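# Clamp the print's long edge between two magnetic wooden bars

## Task

Take two of the wooden bars and grip one long edge of the print between them, so that their magnets join and the bars hold that edge over its entire length.

## Robot and tools

Robot: two arms, left_arm and right_arm, each carrying a 16-motor four-fingered hand (index, middle, ring, thumb). right_arm has a right hand; left_arm has its mirror image. Cameras: cam_high, cam_low, cam_left_wrist, cam_right_wrist, each 672x504.

Scene frame: origin at table-top height, halfway between the two nominal arm bases. +x points out over the table, +z up, and left_arm sits on the +y side (these names do not match image left and right). Actual bases: left_arm at (+0.054, +0.359, 0), right_arm at (+0.036, -0.389, 0) m, both turned only slightly about z. Reported positions can be a few cm off, more at long reach.

Hand point axes (right hand): +z runs along straight fingers toward the tips, +y comes out of the palm face, +x crosses the palm away from the thumb. On the left hand +x points toward the thumb instead. Straight fingertips reach about 0.12 m past the hand point. A rigid mast sits near the wrist on the palm side and can strike things.

The 48-number row (used by execute_actions and move), one flat list covering both arms: left_arm dx, dy, dz, rx, ry, rz; then left hand motors index_mcp, index_abd, index_pip, index_dip, middle_mcp, middle_abd, middle_pip, middle_dip, ring_mcp, ring_abd, ring_pip, ring_dip, thumb_cmc, thumb_axl, thumb_mcp, thumb_ipl; then left current_limit, speed; then the same 24 numbers for right_arm. Every value is in [-1, 1].
- dx..rz are offsets, not poses: a displacement along the scene frame's axes from that arm's Hand target as it stood when the action (or move) began. 1.0 equals 0.6 m of travel or 180 degrees; rx, ry, rz form one rotation vector, turned about the Hand target's position. All zeros re-requests the current Hand target. Each new call counts from the updated Hand target, so resending an offset moves further. Commanded orientation is clipped to within 32 degrees of the measured one per step.
- The 16 motor values are absolute goal angles, scaled linearly between each hinge's two stops; -1 mostly means bent/curled. The open-hand values: mcp +0.75, abd 0, pip +0.58, dip +0.70 per finger; thumb_cmc +0.71, thumb_axl +0.68, thumb_mcp +0.23, thumb_ipl +0.17. A 0 is a real goal, not 'keep'. To leave a hand unchanged, resend its hand_goal, hand_current_limit and hand_speed.
- Shortcut: put grasp numbers a, b, c, d in the first four hand slots and exactly 0 in the other twelve. All zero = open. a curls index and middle tips, b bends all fingers at the knuckle, c swings the thumb across the palm toward the index, d curls the ring finger; each runs 0 to +1.
- current_limit maps -1..+1 to 0..550 mA (starts at +0.4); speed sets hinge speed to (speed+1)/2 of 8.5 rad/s (starts at -0.6). Values persist.

Tools:
- execute_actions(actions, cameras): actions is a list of actions, each a table of up to 15 rows of 48 numbers, one row per 1/30 s step; each row counts from the action's starting pose, and a short table repeats its final row. An empty list just returns state and images.
- move(target, speed, blend, stop_force, zero, blocking, cameras): straight-line path to target (one 48-row, or up to 15 rows all counted from the same Hand targets). speed in m/s, 0.002-3.6, default 0.25. blend in m rounds corners in a list. stop_force in N, 3-120, ends an arm's path when its wrist sensor feels that much push; do not rely on it while rotating, and omit it when backing off a contact. zero resets the force baseline (default true). blocking=false cannot combine with stop_force. Moves last 0.5-10 s.
- wait(seconds 0-10), stop(), zoom_image(camera, region [x0,y0,x1,y1] pixels, at most 504 square), zero_wrist_force(arm), read_manual(section), finished_scene(scene=1).

Results: end_effector_position (m), end_effector_quat_wxyz, velocities in the scene frame; Hand target (last command after clipping; next offsets count from it); per-motor hand_goal, hand_measured, hand_current_ma, hand_state (moving, goal, blocked, overload); Wrist force/torque in the end effector's axes plus a peak line; joint positions and torques. A move adds a 'move:' line such as done, off_target, moving, held or fault, with limits=paced (pose clipped) or limits=held (steps withheld). MOTOR HOT, HAND FAULT and OVER-TEMPERATURE FAULT lines warn of trouble.

Avoid: any net force near 150 N or wrist-joint torque near 26 N m (arm freezes for 10 s); targets pressed beyond firm contact, since arms are stiff; fast impacts; arm-to-arm contact or one hand squeezing the other's fingers; paths passing near an arm's own base; motors drawing 495 mA or more for 5 s (they shut down); long stretched or unreachable holds that heat motors. Anything dropped or left off the table fails the task. Release parts only when still. The final state must hold without the robot.

Each tool is called after ">>>" by a JSON object that holds its "name" and its "arguments", one argument or row to a line.

## Session

>>> {"name": "execute_actions", "arguments": {
  "actions": []
}}

Scene clock: 0.00 s.
left_arm: end_effector_position=(+0.7370, -0.0940, +0.1816) hand_goal=(+0.754, +0.000, +0.576, +0.696, +0.754, +0.000, +0.576, +0.696, +0.754, +0.000, +0.576, +0.696, +0.714, +0.678, +0.226, +0.168) hand_measured=(+0.754, +0.000, +0.576, +0.696, +0.754, +0.000, +0.576, +0.696, +0.754, +0.000, +0.576, +0.696, +0.714, +0.678, +0.226, +0.168) hand_current_ma=(+0, +0, +0, +0, +0, +0, +0, +0, +0, +0, +0, +0, +0, +0, +0, +0) hand_state=(goal, goal, goal, goal, goal, goal, goal, goal, goal, goal, goal, goal, goal, goal, goal, goal) hand_current_limit=0.40 hand_speed=-0.60 end_effector_quat_wxyz=(+0.330, +0.611, -0.609, +0.383) | right_arm: end_effector_position=(+0.3504, -0.2142, +0.2008) hand_goal=(+0.754, +0.000, +0.576, +0.696, +0.754, +0.000, +0.576, +0.696, +0.754, +0.000, +0.576, +0.696, +0.714, +0.678, +0.226, +0.168) hand_measured=(+0.754, +0.000, +0.576, +0.696, +0.754, +0.000, +0.576, +0.696, +0.754, +0.000, +0.576, +0.696, +0.714, +0.678, +0.226, +0.168) hand_current_ma=(+0, +0, +0, +0, +0, +0, +0, +0, +0, +0, +0, +0, +0, +0, +0, +0) hand_state=(goal, goal, goal, goal, goal, goal, goal, goal, goal, goal, goal, goal, goal, goal, goal, goal) hand_current_limit=0.40 hand_speed=-0.60 end_effector_quat_wxyz=(-0.092, -0.091, +0.986, -0.109)
Joint positions: left_arm=[2.959 -2.484 -1.128 -0.742 0.549 -3.484] | right_arm=[0.018 -1.869 2.151 -1.68 -1.8 -1.707]
Joint velocities: within noise
Joint torques (N m): no reading
Wrist force (N): no reading
Wrist torque (N m): no reading
Wrist force, peak (N): no reading
Hand target: left_arm +0.7370, -0.0940, +0.1816; +0.330, +0.611, -0.609, +0.383 | right_arm +0.3504, -0.2142, +0.2008; -0.092, -0.091, +0.986, -0.109

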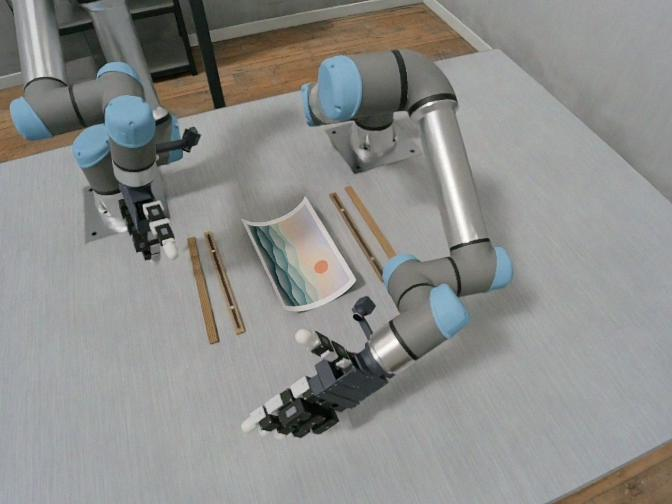

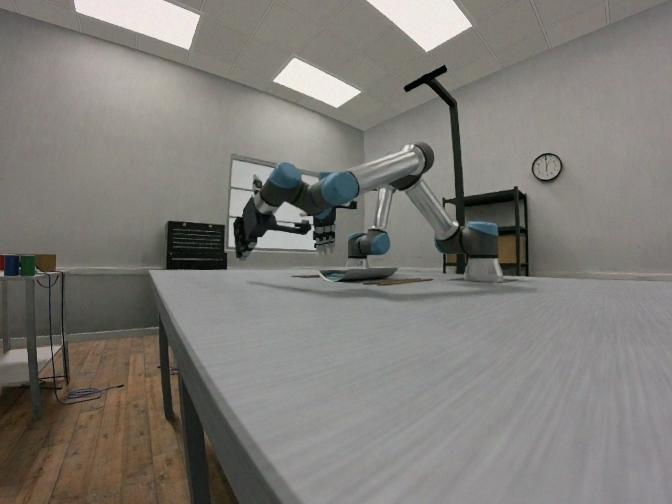

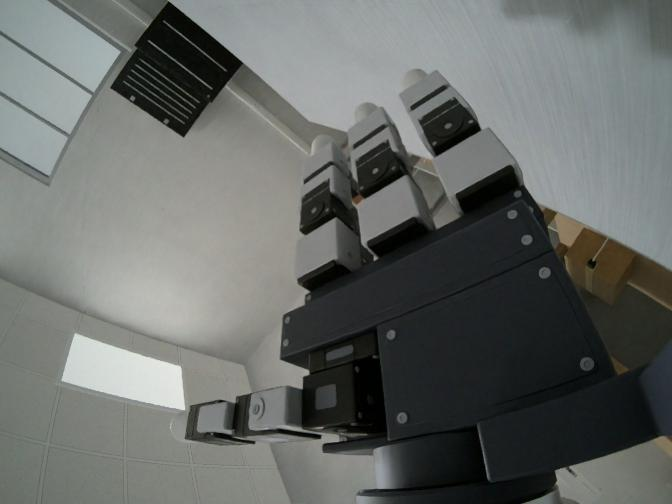

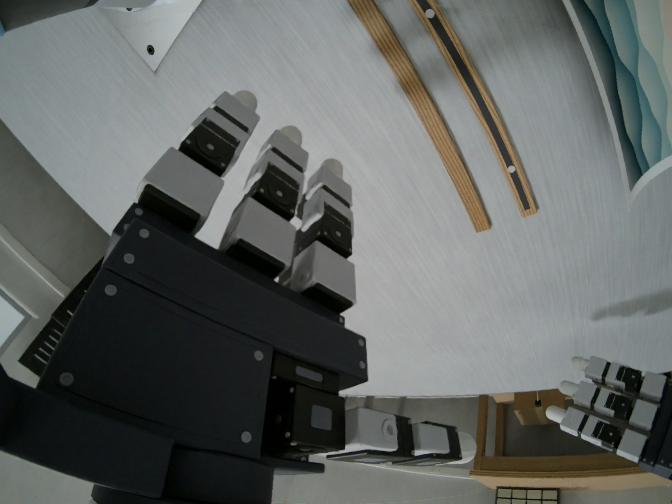

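>>> {"name": "zoom_image", "arguments": {
  "camera": "cam_high",
  "region": [170, 170, 420, 360]
}}

>>> {"name": "zoom_image", "arguments": {
  "camera": "cam_high",
  "region": [170, 220, 260, 350]
}}

>>> {"name": "zoom_image", "arguments": {
  "camera": "cam_high",
  "region": [310, 175, 420, 285]
}}

>>> {"name": "zoom_image", "arguments": {
  "camera": "cam_low",
  "region": [220, 220, 480, 320]
}}

>>> {"name": "zoom_image", "arguments": {
  "camera": "cam_right_wrist",
  "region": [330, 0, 672, 250]
}}

Scaled by 2.016 from the camera's 672x504 image, which has a finer 960x720 frame.

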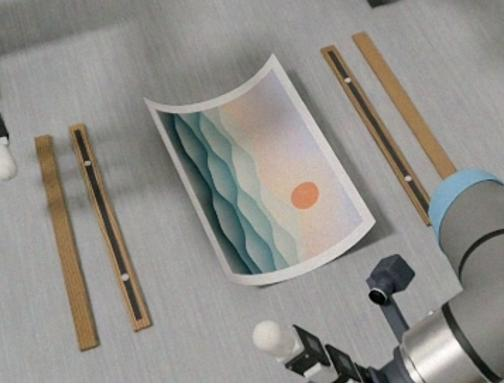

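Scaled by 3.877 from the camera's 672x504 image, which has a finer 960x720 frame.

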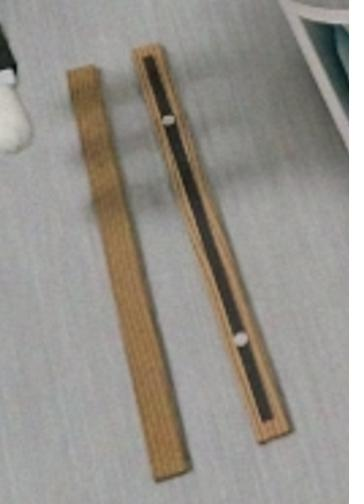

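Scaled by 4.582 from the camera's 672x504 image, which has a finer 960x720 frame.

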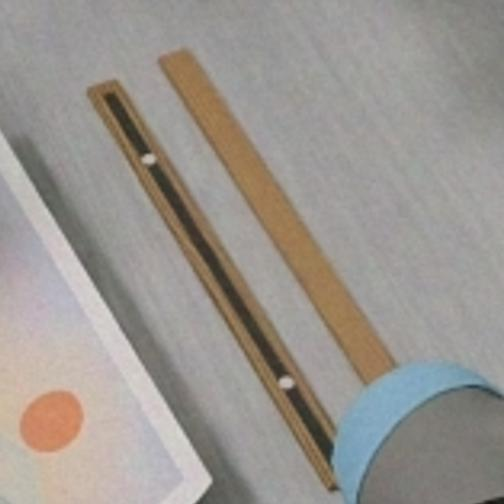

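Scaled by 1.938 from the camera's 672x504 image, which has a finer 960x720 frame.

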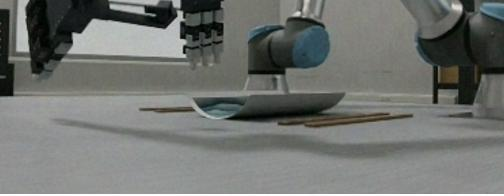

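Scaled by 1.474 from the camera's 672x504 image, which has a finer 960x720 frame.

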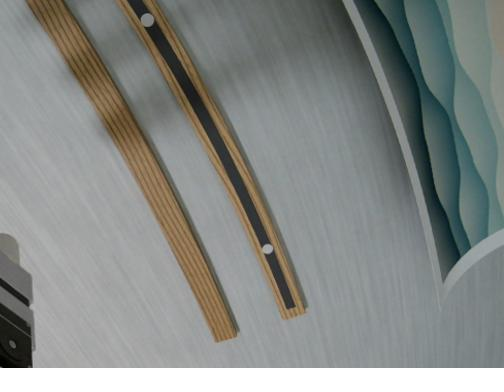

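>>> {"name": "move", "arguments": {
  "target": [0.02, 0.74, 0.28, 0, 0, 0.19, 0,0,0,0,0,0,0,0,0,0,0,0,0,0,0,0, 0.4, -0.6, 0, 0, 0, 0, 0, 0, 0,0,0,0,0,0,0,0,0,0,0,0,0,0,0,0, 0.4, -0.6],
  "cameras": ["all"]
}}

Scene clock: 14.43 s.
left_arm: end_effector_position=(+0.7490, +0.3499, +0.3496) hand_goal=(+0.750, +0.000, +0.580, +0.700, +0.750, +0.000, +0.580, +0.700, +0.750, +0.000, +0.580, +0.700, +0.710, +0.680, +0.230, +0.170) hand_measured=(+0.750, +0.000, +0.578, +0.698, +0.752, +0.000, +0.576, +0.698, +0.750, +0.000, +0.578, +0.698, +0.712, +0.678, +0.226, +0.168) hand_current_ma=(+1, -1, -5, -5, +2, -1, -6, -5, +1, -1, -6, -5, +5, -5, -12, -6) hand_state=(goal, goal, goal, goal, goal, goal, goal, goal, goal, goal, goal, goal, goal, goal, goal, goal) hand_current_limit=0.40 hand_speed=-0.60 end_effector_quat_wxyz=(+0.203, +0.763, -0.403, +0.463) | right_arm: end_effector_position=(+0.3504, -0.2142, +0.2008) hand_goal=(+0.750, +0.000, +0.580, +0.700, +0.750, +0.000, +0.580, +0.700, +0.750, +0.000, +0.580, +0.700, +0.710, +0.680, +0.230, +0.170) hand_measured=(+0.750, +0.000, +0.576, +0.698, +0.750, +0.000, +0.576, +0.698, +0.750, +0.000, +0.576, +0.698, +0.710, +0.678, +0.224, +0.168) hand_current_ma=(-1, +0, -7, -6, -1, +0, -7, -7, -1, +0, -7, -7, +1, -6, -22, -7) hand_state=(goal, goal, goal, goal, goal, goal, goal, goal, goal, goal, goal, goal, goal, goal, goal, goal) hand_current_limit=0.40 hand_speed=-0.60 end_effector_quat_wxyz=(-0.092, -0.091, +0.986, -0.109)
Joint positions: left_arm=[3.615 -2.02 -1.443 -0.985 0.531 -3.375] | right_arm=[0.018 -1.869 2.151 -1.68 -1.8 -1.707]
Joint torques (N m): left_arm=[9.26 47.81 31.27 0.97 -2.6 1.93] | right_arm=[-0.24 -7.7 -21.91 -2.23 -0.88 0.18]
Wrist force (N): left_arm=[0.4 0.0 0.0] | right_arm=[-0.1 -0.1 0.2]
Wrist torque (N m): left_arm=[0.07 -0.03 0.04] | right_arm=[-0.03 0.01 -0.02]
Wrist force, peak (N): left_arm=[0.2 -0.7 -1.5] | right_arm=[0.1 -0.2 0.4]
Hand target: left_arm +0.7490, +0.3500, +0.3496; +0.203, +0.763, -0.402, +0.463 | right_arm +0.3504, -0.2142, +0.2008; -0.092, -0.091, +0.986, -0.109
Off the commanded pose: left_arm 0.000 m, 0 deg | right_arm 0.000 m, 0 deg.
move: done

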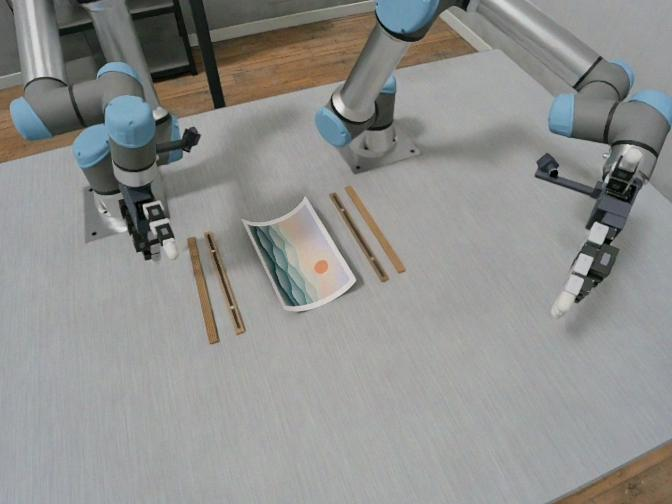

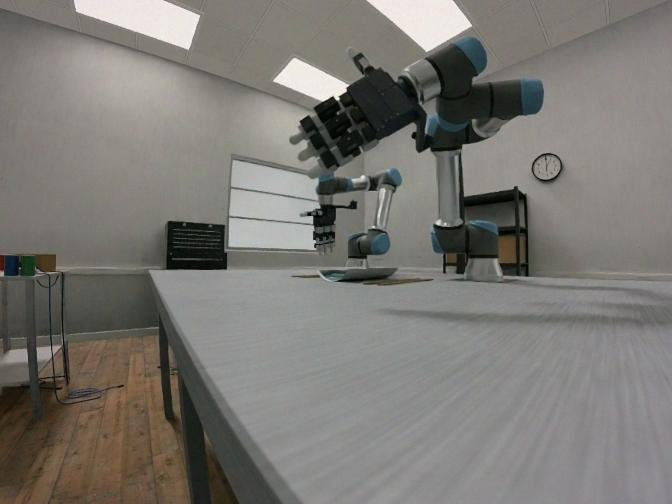

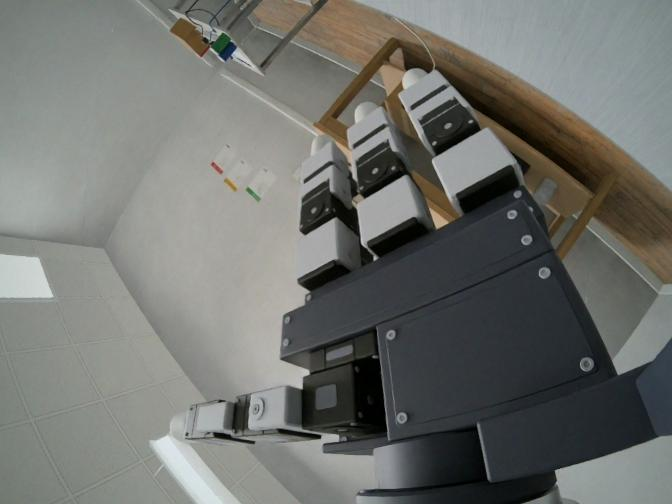

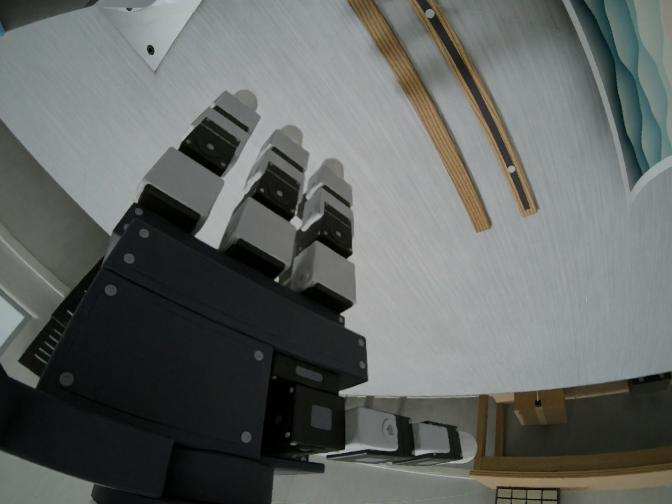

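>>> {"name": "zoom_image", "arguments": {
  "camera": "cam_high",
  "region": [170, 170, 420, 360]
}}

>>> {"name": "zoom_image", "arguments": {
  "camera": "cam_high",
  "region": [310, 175, 420, 285]
}}

>>> {"name": "zoom_image", "arguments": {
  "camera": "cam_low",
  "region": [280, 240, 460, 310]
}}

>>> {"name": "zoom_image", "arguments": {
  "camera": "cam_right_wrist",
  "region": [330, 0, 672, 250]
}}

Scaled by 2.016 from the camera's 672x504 image, which has a finer 960x720 frame.

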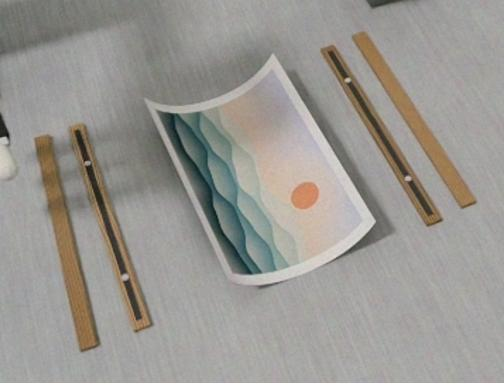

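Scaled by 4.582 from the camera's 672x504 image, which has a finer 960x720 frame.

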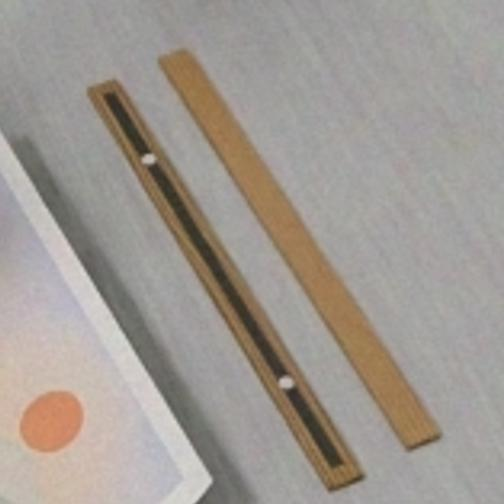

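Scaled by 2.800 from the camera's 672x504 image, which has a finer 960x720 frame.

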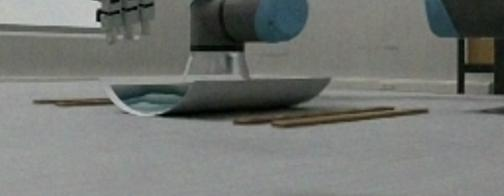

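Scaled by 1.474 from the camera's 672x504 image, which has a finer 960x720 frame.

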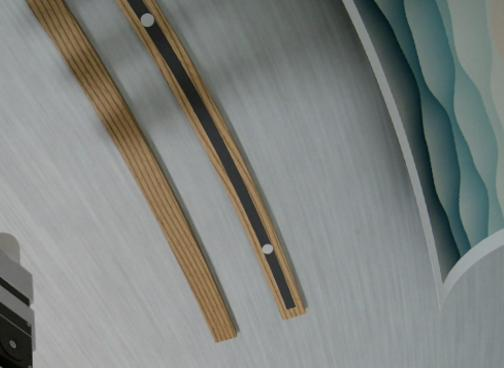

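>>> {"name": "zoom_image", "arguments": {
  "camera": "cam_high",
  "region": [510, 130, 672, 340]
}}

>>> {"name": "zoom_image", "arguments": {
  "camera": "cam_high",
  "region": [70, 60, 220, 280]
}}

>>> {"name": "zoom_image", "arguments": {
  "camera": "cam_high",
  "region": [310, 60, 450, 200]
}}

Scaled by 2.400 from the camera's 672x504 image, which has a finer 960x720 frame.

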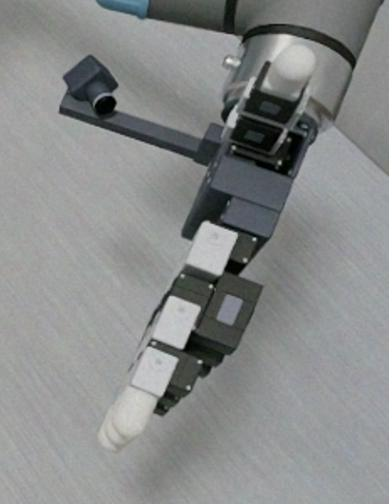

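Scaled by 2.291 from the camera's 672x504 image, which has a finer 960x720 frame.

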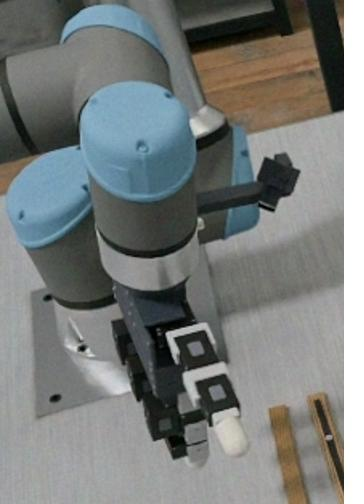

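Scaled by 3.600 from the camera's 672x504 image, which has a finer 960x720 frame.

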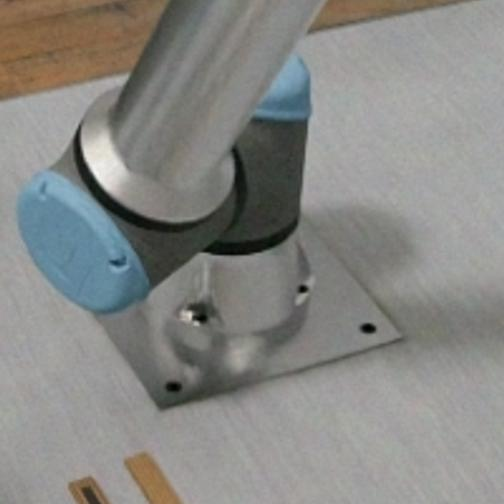

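>>> {"name": "move", "arguments": {
  "target": [-0.6617, -0.0833, -0.249, 0.187, -0.380, -0.455, 0.548,0,0.504,0.551, 0.548,0,0.504,0.551, 0.548,0,0.504,0.551, 0.71,0.68,0.23,0.17, 0.4, -0.6, 0, 0, 0, 0, 0, 0, 0,0,0,0,0,0,0,0,0,0,0,0,0,0,0,0, 0.4, -0.6],
  "cameras": ["all"]
}}

Scene clock: 49.53 s.
left_arm: end_effector_position=(+0.3520, +0.3000, +0.2002) hand_goal=(+0.548, +0.000, +0.504, +0.552, +0.548, +0.000, +0.504, +0.552, +0.548, +0.000, +0.504, +0.552, +0.710, +0.680, +0.230, +0.170) hand_measured=(+0.544, +0.000, +0.506, +0.554, +0.544, -0.002, +0.506, +0.554, +0.544, +0.000, +0.506, +0.554, +0.704, +0.678, +0.226, +0.168) hand_current_ma=(-10, -1, +2, +5, -11, -1, +2, +5, -9, -1, +2, +5, -12, -5, -12, -6) hand_state=(goal, goal, goal, goal, goal, goal, goal, goal, goal, goal, goal, goal, goal, goal, goal, goal) hand_current_limit=0.40 hand_speed=-0.60 end_effector_quat_wxyz=(+0.000, +0.000, +0.907, -0.422) | right_arm: end_effector_position=(+0.3504, -0.2142, +0.2008) hand_goal=(+0.750, +0.000, +0.580, +0.700, +0.750, +0.000, +0.580, +0.700, +0.750, +0.000, +0.580, +0.700, +0.710, +0.680, +0.230, +0.170) hand_measured=(+0.750, +0.000, +0.576, +0.698, +0.750, +0.000, +0.576, +0.698, +0.750, +0.000, +0.576, +0.698, +0.710, +0.678, +0.224, +0.168) hand_current_ma=(-1, +0, -7, -6, -1, +0, -7, -7, -1, +0, -7, -7, +1, -6, -22, -7) hand_state=(goal, goal, goal, goal, goal, goal, goal, goal, goal, goal, goal, goal, goal, goal, goal, goal) hand_current_limit=0.40 hand_speed=-0.60 end_effector_quat_wxyz=(-0.092, -0.091, +0.986, -0.109)
Joint positions: left_arm=[3.708 -1.168 -2.19 -1.955 0.894 -0.742] | right_arm=[0.018 -1.869 2.151 -1.68 -1.8 -1.707]
Joint torques (N m): left_arm=[9.86 12.4 13.61 -0.66 0.83 1.63] | right_arm=[-0.67 -8.36 -22.11 -2.35 -0.87 0.06]
Wrist force (N): left_arm=[0.3 -1.5 -0.4] | right_arm=[0.0 0.1 0.0]
Wrist torque (N m): left_arm=[-0.05 0.07 0.17] | right_arm=[0.01 0.00 0.00]
Wrist force, peak (N): left_arm=[1.3 -1.6 -0.1] | right_arm=[-0.1 -0.4 0.0]
Hand target: left_arm +0.3520, +0.3000, +0.2002; +0.000, +0.000, +0.907, -0.422 | right_arm +0.3504, -0.2142, +0.2008; -0.092, -0.091, +0.986, -0.109
Off the commanded pose: left_arm 0.000 m, 0 deg | right_arm 0.000 m, 0 deg.
move: done

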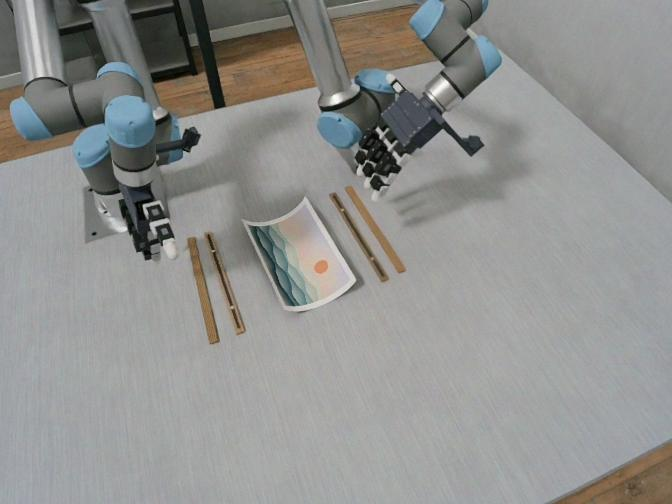

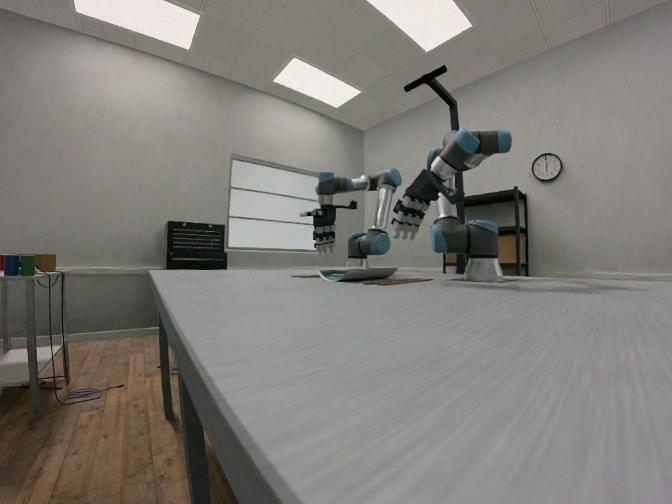

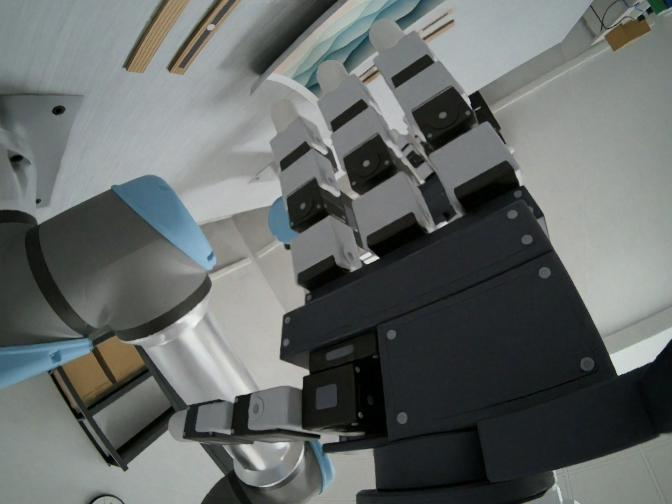

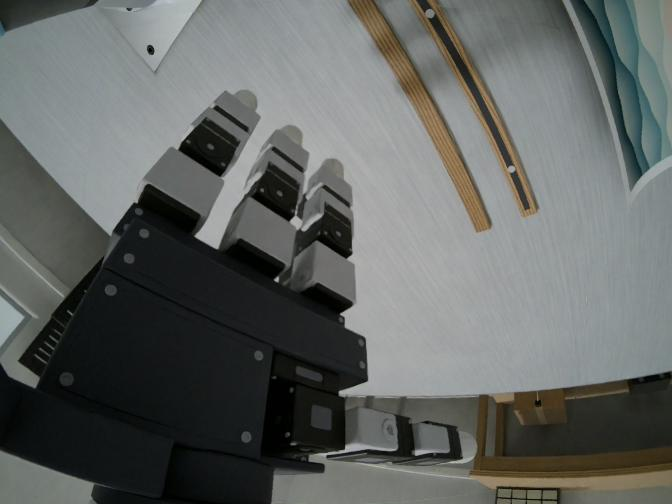

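>>> {"name": "zoom_image", "arguments": {
  "camera": "cam_high",
  "region": [320, 80, 480, 220]
}}

>>> {"name": "zoom_image", "arguments": {
  "camera": "cam_left_wrist",
  "region": [100, 0, 500, 300]
}}

Scaled by 3.150 from the camera's 672x504 image, which has a finer 960x720 frame.

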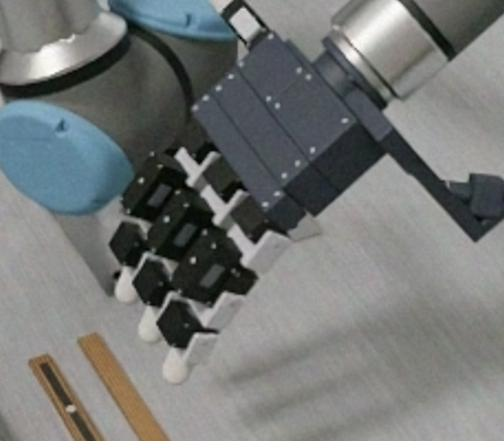

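Scaled by 1.260 from the camera's 672x504 image, which has a finer 960x720 frame.

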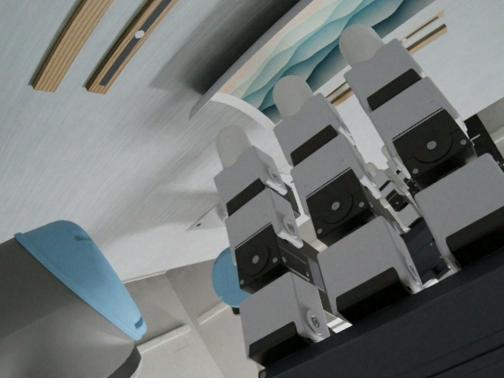

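>>> {"name": "move", "arguments": {
  "target": [0.021, -0.0442, -0.1877, 0, 0, 0.0111, 0.548,0,0.504,0.551, 0.548,0,0.504,0.551, 0.548,0,0.504,0.551, 0.71,0.68,0.23,0.17, 0.4, -0.6, 0, 0, 0, 0, 0, 0, 0,0,0,0,0,0,0,0,0,0,0,0,0,0,0,0, 0.4, -0.6],
  "cameras": ["cam_high", "cam_low", "cam_left_wrist"]
}}

>>> {"name": "zoom_image", "arguments": {
  "camera": "cam_high",
  "region": [300, 120, 460, 300]
}}

>>> {"name": "zoom_image", "arguments": {
  "camera": "cam_left_wrist",
  "region": [100, 0, 500, 300]
}}

>>> {"name": "zoom_image", "arguments": {
  "camera": "cam_low",
  "region": [300, 220, 470, 310]
}}

Scene clock: 54.23 s.
left_arm: end_effector_position=(+0.3646, +0.2735, +0.0877) hand_goal=(+0.548, +0.000, +0.504, +0.552, +0.548, +0.000, +0.504, +0.552, +0.548, +0.000, +0.504, +0.552, +0.710, +0.680, +0.230, +0.170) hand_measured=(+0.544, +0.000, +0.506, +0.554, +0.544, -0.002, +0.506, +0.554, +0.544, +0.000, +0.506, +0.554, +0.704, +0.678, +0.226, +0.168) hand_current_ma=(-10, -1, +2, +5, -11, -1, +2, +5, -9, -1, +2, +5, -12, -5, -12, -6) hand_state=(goal, goal, goal, goal, goal, goal, goal, goal, goal, goal, goal, goal, goal, goal, goal, goal) hand_current_limit=0.40 hand_speed=-0.60 end_effector_quat_wxyz=(+0.007, -0.015, +0.906, -0.422) | right_arm: end_effector_position=(+0.3504, -0.2142, +0.2008) hand_goal=(+0.750, +0.000, +0.580, +0.700, +0.750, +0.000, +0.580, +0.700, +0.750, +0.000, +0.580, +0.700, +0.710, +0.680, +0.230, +0.170) hand_measured=(+0.750, +0.000, +0.576, +0.698, +0.750, +0.000, +0.576, +0.698, +0.750, +0.000, +0.576, +0.698, +0.710, +0.678, +0.224, +0.168) hand_current_ma=(-1, +0, -7, -6, -1, +0, -7, -7, -1, +0, -7, -7, +1, -6, -22, -7) hand_state=(goal, goal, goal, goal, goal, goal, goal, goal, goal, goal, goal, goal, goal, goal, goal, goal) hand_current_limit=0.40 hand_speed=-0.60 end_effector_quat_wxyz=(-0.092, -0.091, +0.986, -0.109)
Joint positions: left_arm=[3.62 -1.322 -2.431 -1.47 0.83 -0.878] | right_arm=[0.018 -1.869 2.151 -1.68 -1.8 -1.707]
Joint torques (N m): left_arm=[-10.04 -0.65 10.98 2.61 -2.16 -2.22] | right_arm=[0.52 -9.26 -23.18 -2.43 -0.84 -0.07]
Wrist force (N): left_arm=[-0.4 -1.4 -0.1] | right_arm=[0.1 0.0 0.3]
Wrist torque (N m): left_arm=[-0.06 0.20 0.22] | right_arm=[-0.02 -0.01 0.00]
Wrist force, peak (N): left_arm=[0.3 -2.5 -1.2] | right_arm=[-0.1 -0.2 0.3]
Hand target: left_arm +0.3646, +0.2735, +0.0876; +0.007, -0.015, +0.906, -0.422 | right_arm +0.3504, -0.2142, +0.2008; -0.092, -0.091, +0.986, -0.109
Off the commanded pose: left_arm 0.000 m, 0 deg | right_arm 0.000 m, 0 deg.
move: done
Images, in order (width x height): cam_high 672x504, cam_low 672x504, cam_left_wrist 672x504.

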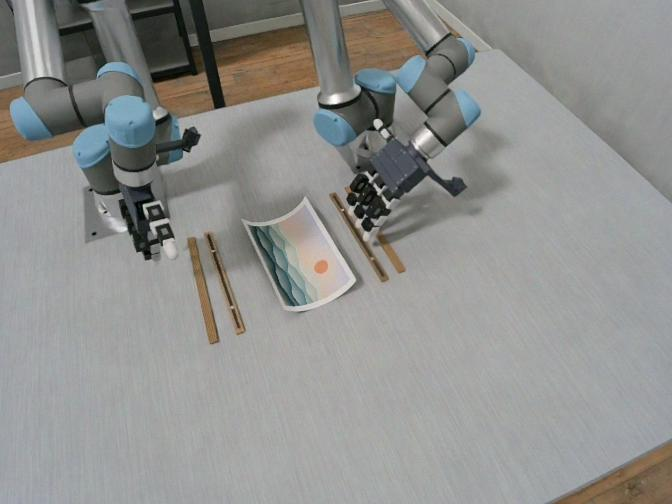

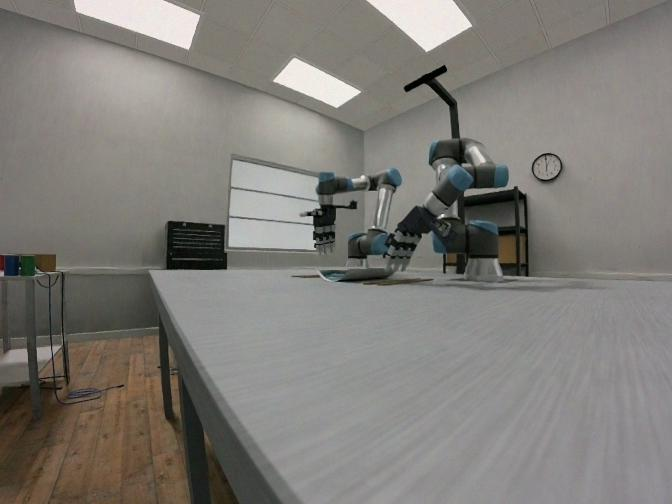

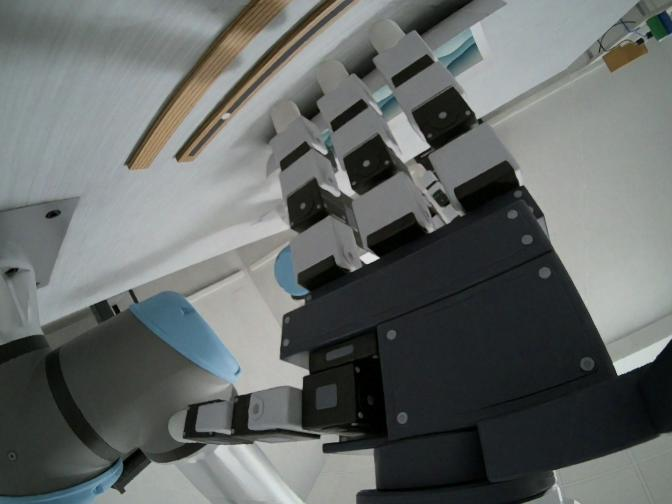

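Scaled by 2.800 from the camera's 672x504 image, which has a finer 960x720 frame.

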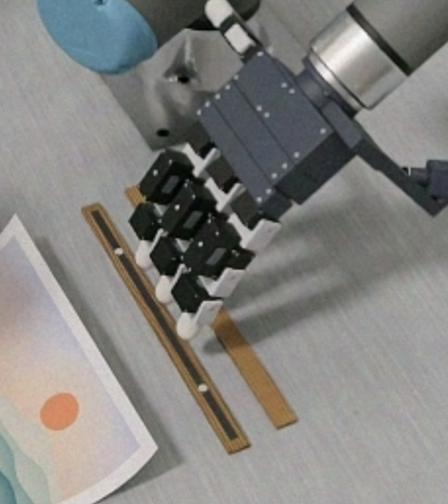

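Scaled by 1.260 from the camera's 672x504 image, which has a finer 960x720 frame.

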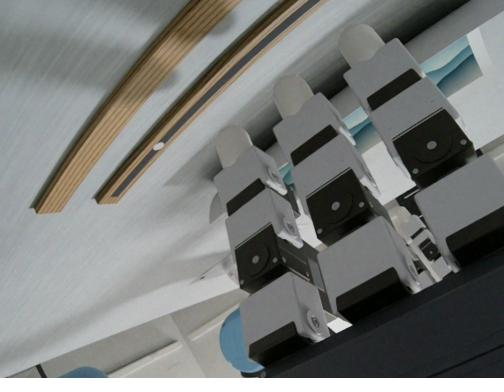

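Scaled by 2.965 from the camera's 672x504 image, which has a finer 960x720 frame.

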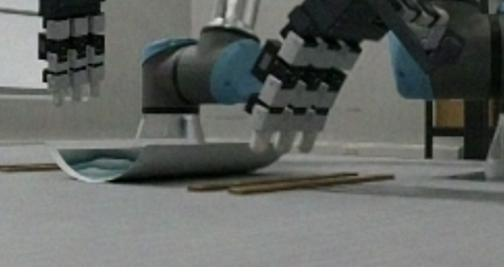

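>>> {"name": "move", "arguments": {
  "target": [0, -0.0067, -0.075, 0, 0, 0, 0.548,0,0.504,0.551, 0.548,0,0.504,0.551, 0.548,0,0.504,0.551, 0.71,0.68,0.23,0.17, 0.4, -0.6, 0, 0, 0, 0, 0, 0, 0,0,0,0,0,0,0,0,0,0,0,0,0,0,0,0, 0.4, -0.6],
  "speed": 0.03,
  "stop_force": 4,
  "cameras": ["cam_high", "cam_low", "cam_left_wrist"]
}}

>>> {"name": "zoom_image", "arguments": {
  "camera": "cam_high",
  "region": [300, 120, 460, 300]
}}

>>> {"name": "zoom_image", "arguments": {
  "camera": "cam_low",
  "region": [300, 220, 470, 310]
}}

Scene clock: 57.80 s.
left_arm: end_effector_position=(+0.3644, +0.2709, +0.0584) hand_goal=(+0.548, +0.000, +0.504, +0.552, +0.548, +0.000, +0.504, +0.552, +0.548, +0.000, +0.504, +0.552, +0.710, +0.680, +0.230, +0.170) hand_measured=(+0.546, -0.002, +0.506, +0.554, +0.546, -0.002, +0.506, +0.554, +0.546, -0.002, +0.506, +0.554, +0.704, +0.678, +0.226, +0.168) hand_current_ma=(-5, -2, +4, +5, -5, -2, +5, +5, -5, -2, +4, +5, -13, -5, -12, -6) hand_state=(goal, goal, goal, goal, goal, goal, goal, goal, goal, goal, goal, goal, goal, goal, goal, goal) hand_current_limit=0.40 hand_speed=-0.60 end_effector_quat_wxyz=(+0.007, -0.015, +0.906, -0.422) | right_arm: end_effector_position=(+0.3504, -0.2142, +0.2008) hand_goal=(+0.750, +0.000, +0.580, +0.700, +0.750, +0.000, +0.580, +0.700, +0.750, +0.000, +0.580, +0.700, +0.710, +0.680, +0.230, +0.170) hand_measured=(+0.750, +0.000, +0.576, +0.698, +0.750, +0.000, +0.576, +0.698, +0.750, +0.000, +0.576, +0.698, +0.710, +0.678, +0.224, +0.168) hand_current_ma=(-1, +0, -7, -6, -1, +0, -7, -7, -1, +0, -7, -7, +1, -6, -22, -7) hand_state=(goal, goal, goal, goal, goal, goal, goal, goal, goal, goal, goal, goal, goal, goal, goal, goal) hand_current_limit=0.40 hand_speed=-0.60 end_effector_quat_wxyz=(-0.092, -0.091, +0.986, -0.109)
Joint positions: left_arm=[3.613 -1.389 -2.481 -1.348 0.826 -0.887] | right_arm=[0.018 -1.869 2.151 -1.68 -1.8 -1.707]
Joint torques (N m): left_arm=[8.98 14.08 25.56 -0.54 0.59 1.92] | right_arm=[0.53 -7.66 -22 -2.65 -0.96 0.01]
Wrist force (N): left_arm=[-0.3 -1.4 -0.3] | right_arm=[0.0 -0.1 0.0]
Wrist torque (N m): left_arm=[0.02 0.18 0.23] | right_arm=[-0.02 0.00 0.00]
Wrist force, peak (N): left_arm=[-0.4 -8.8 -9.6] | right_arm=[0.1 -0.3 0.2]
Hand target: left_arm +0.3644, +0.2709, +0.0584; +0.007, -0.015, +0.906, -0.422 (not the last commanded pose) | right_arm +0.3504, -0.2142, +0.2008; -0.092, -0.091, +0.986, -0.109
Off the commanded pose: left_arm 0.016 m, 0 deg | right_arm 0.000 m, 0 deg.
move: contact (left_arm)
Images, in order (width x height): cam_high 672x504, cam_low 672x504, cam_left_wrist 672x504.

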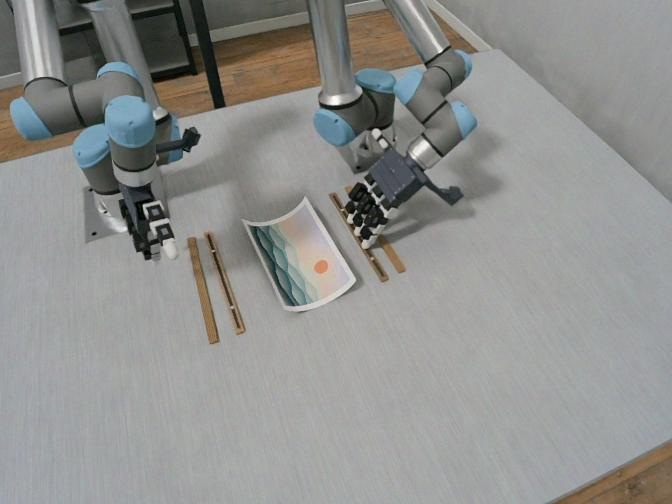

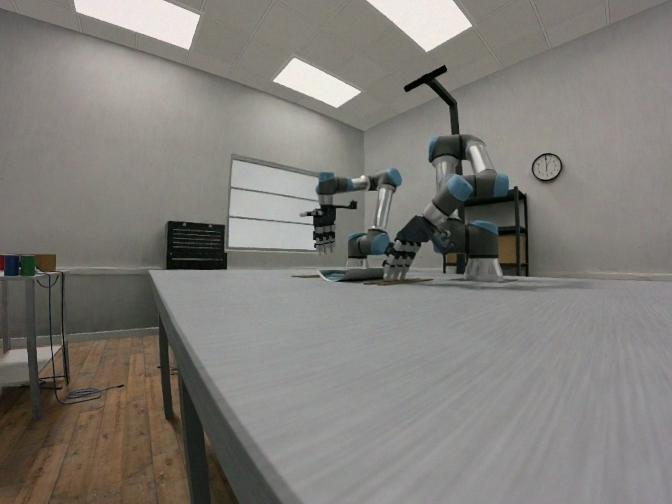

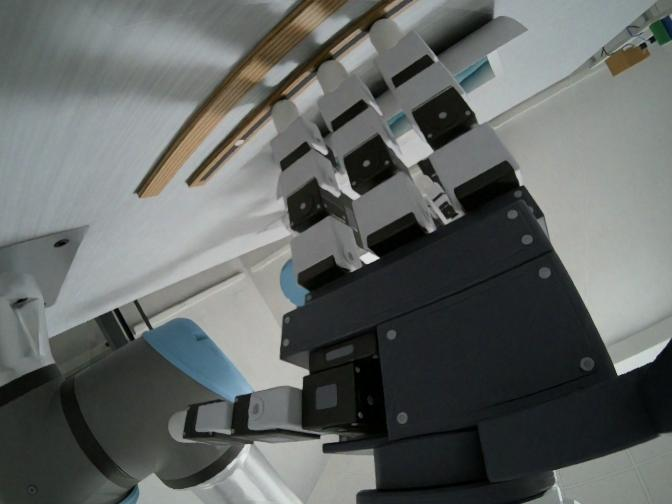

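Scaled by 2.800 from the camera's 672x504 image, which has a finer 960x720 frame.

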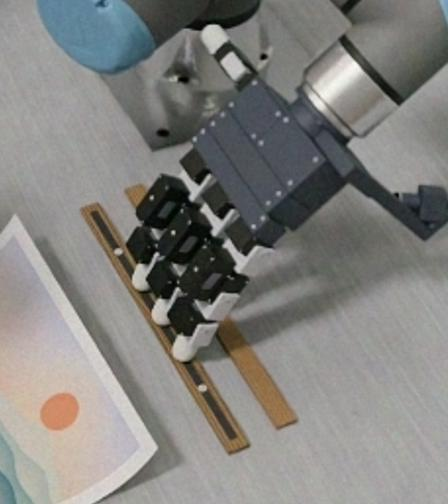

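Scaled by 2.965 from the camera's 672x504 image, which has a finer 960x720 frame.

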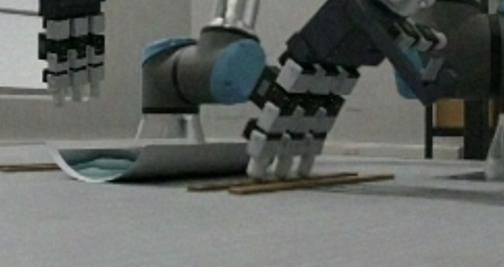

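>>> {"name": "move", "arguments": {
  "target": [
    [0, 0, -0.0083, 0, 0, 0, 0.548,0,0.504,0.551, 0.548,0,0.504,0.551, 0.548,0,0.504,0.551, 0.71,0.68,0.23,0.17, 0.4, -0.6, 0, 0, 0, 0, 0, 0, 0,0,0,0,0,0,0,0,0,0,0,0,0,0,0,0, 0.4, -0.6],
    [0, -0.065, -0.0083, 0, 0, 0, 0.548,0,0.504,0.551, 0.548,0,0.504,0.551, 0.548,0,0.504,0.551, 0.71,0.68,0.23,0.17, 0.4, -0.6, 0, 0, 0, 0, 0, 0, 0,0,0,0,0,0,0,0,0,0,0,0,0,0,0,0, 0.4, -0.6]
  ],
  "speed": 0.04,
  "cameras": ["cam_high", "cam_low", "cam_left_wrist"]
}}

>>> {"name": "zoom_image", "arguments": {
  "camera": "cam_high",
  "region": [300, 120, 460, 300]
}}

>>> {"name": "zoom_image", "arguments": {
  "camera": "cam_low",
  "region": [300, 220, 470, 310]
}}

Scene clock: 61.43 s.
left_arm: end_effector_position=(+0.3644, +0.2320, +0.0534) hand_goal=(+0.548, +0.000, +0.504, +0.552, +0.548, +0.000, +0.504, +0.552, +0.548, +0.000, +0.504, +0.552, +0.710, +0.680, +0.230, +0.170) hand_measured=(+0.586, +0.000, +0.522, +0.554, +0.586, +0.000, +0.524, +0.554, +0.584, +0.000, +0.526, +0.558, +0.704, +0.678, +0.226, +0.168) hand_current_ma=(+137, -1, +51, +5, +135, -1, +54, +5, +122, -1, +65, +11, -13, -5, -12, -6) hand_state=(blocked, goal, goal, goal, blocked, goal, goal, goal, blocked, goal, blocked, goal, goal, goal, goal, goal) hand_current_limit=0.40 hand_speed=-0.60 end_effector_quat_wxyz=(+0.007, -0.015, +0.906, -0.422) | right_arm: end_effector_position=(+0.3504, -0.2142, +0.2008) hand_goal=(+0.750, +0.000, +0.580, +0.700, +0.750, +0.000, +0.580, +0.700, +0.750, +0.000, +0.580, +0.700, +0.710, +0.680, +0.230, +0.170) hand_measured=(+0.750, +0.000, +0.576, +0.698, +0.750, +0.000, +0.576, +0.698, +0.750, +0.000, +0.576, +0.698, +0.710, +0.678, +0.224, +0.168) hand_current_ma=(-1, +0, -7, -6, -1, +0, -7, -7, -1, +0, -7, -7, +1, -6, -22, -7) hand_state=(goal, goal, goal, goal, goal, goal, goal, goal, goal, goal, goal, goal, goal, goal, goal, goal) hand_current_limit=0.40 hand_speed=-0.60 end_effector_quat_wxyz=(-0.092, -0.091, +0.986, -0.109)
Joint positions: left_arm=[3.498 -1.409 -2.515 -1.193 0.775 -1.031] | right_arm=[0.018 -1.869 2.151 -1.68 -1.8 -1.707]
Joint torques (N m): left_arm=[-10.24 -4.18 3.36 2.53 0.54 -1.81] | right_arm=[-0.93 -7.61 -23.12 -2.72 -0.94 0.25]
Wrist force (N): left_arm=[0.5 -14.6 -15.9] | right_arm=[0.1 0.0 0.1]
Wrist torque (N m): left_arm=[1.62 -0.19 0.56] | right_arm=[-0.01 -0.01 0.00]
Wrist force, peak (N): left_arm=[0.0 -14.7 -16.6] | right_arm=[0.1 -0.3 0.3]
Hand target: left_arm +0.3644, +0.2319, +0.0534; +0.007, -0.015, +0.906, -0.422 | right_arm +0.3504, -0.2142, +0.2008; -0.092, -0.091, +0.986, -0.109
Off the commanded pose: left_arm 0.000 m, 0 deg | right_arm 0.000 m, 0 deg.
move: done
Images, in order (width x height): cam_high 672x504, cam_low 672x504, cam_left_wrist 672x504.

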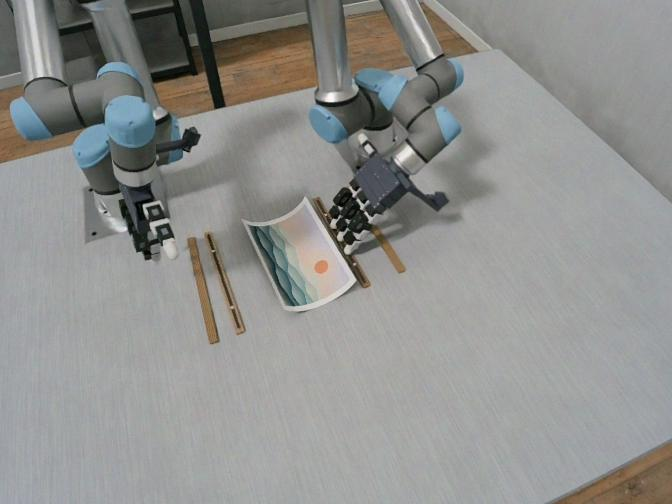

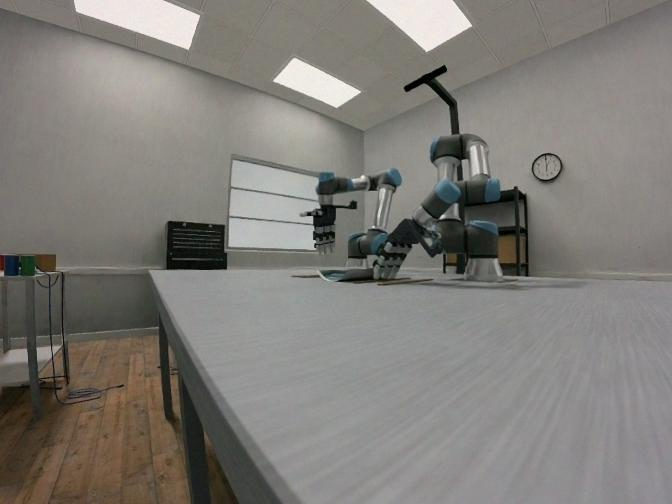

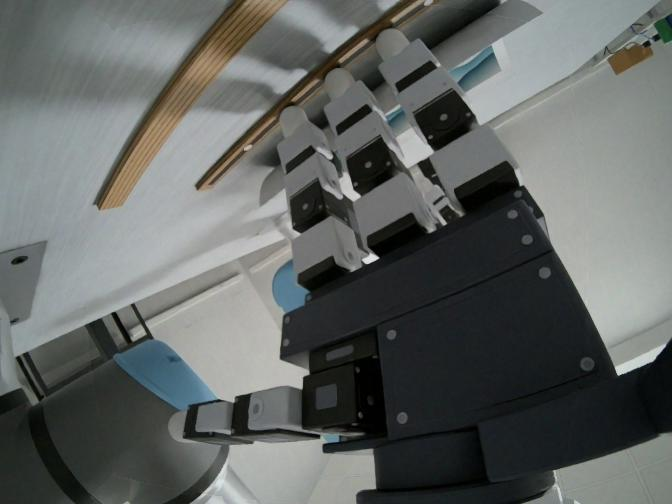

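Scaled by 2.800 from the camera's 672x504 image, which has a finer 960x720 frame.

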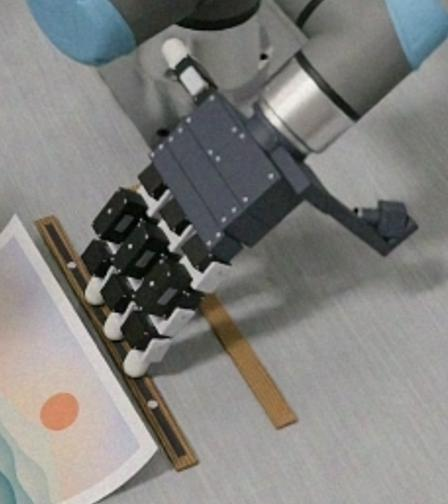

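Scaled by 2.965 from the camera's 672x504 image, which has a finer 960x720 frame.

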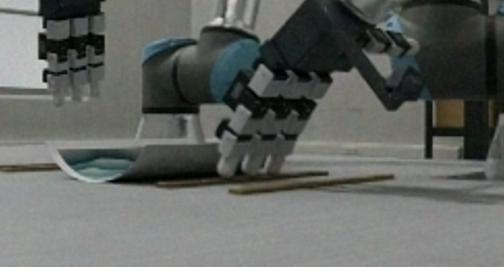

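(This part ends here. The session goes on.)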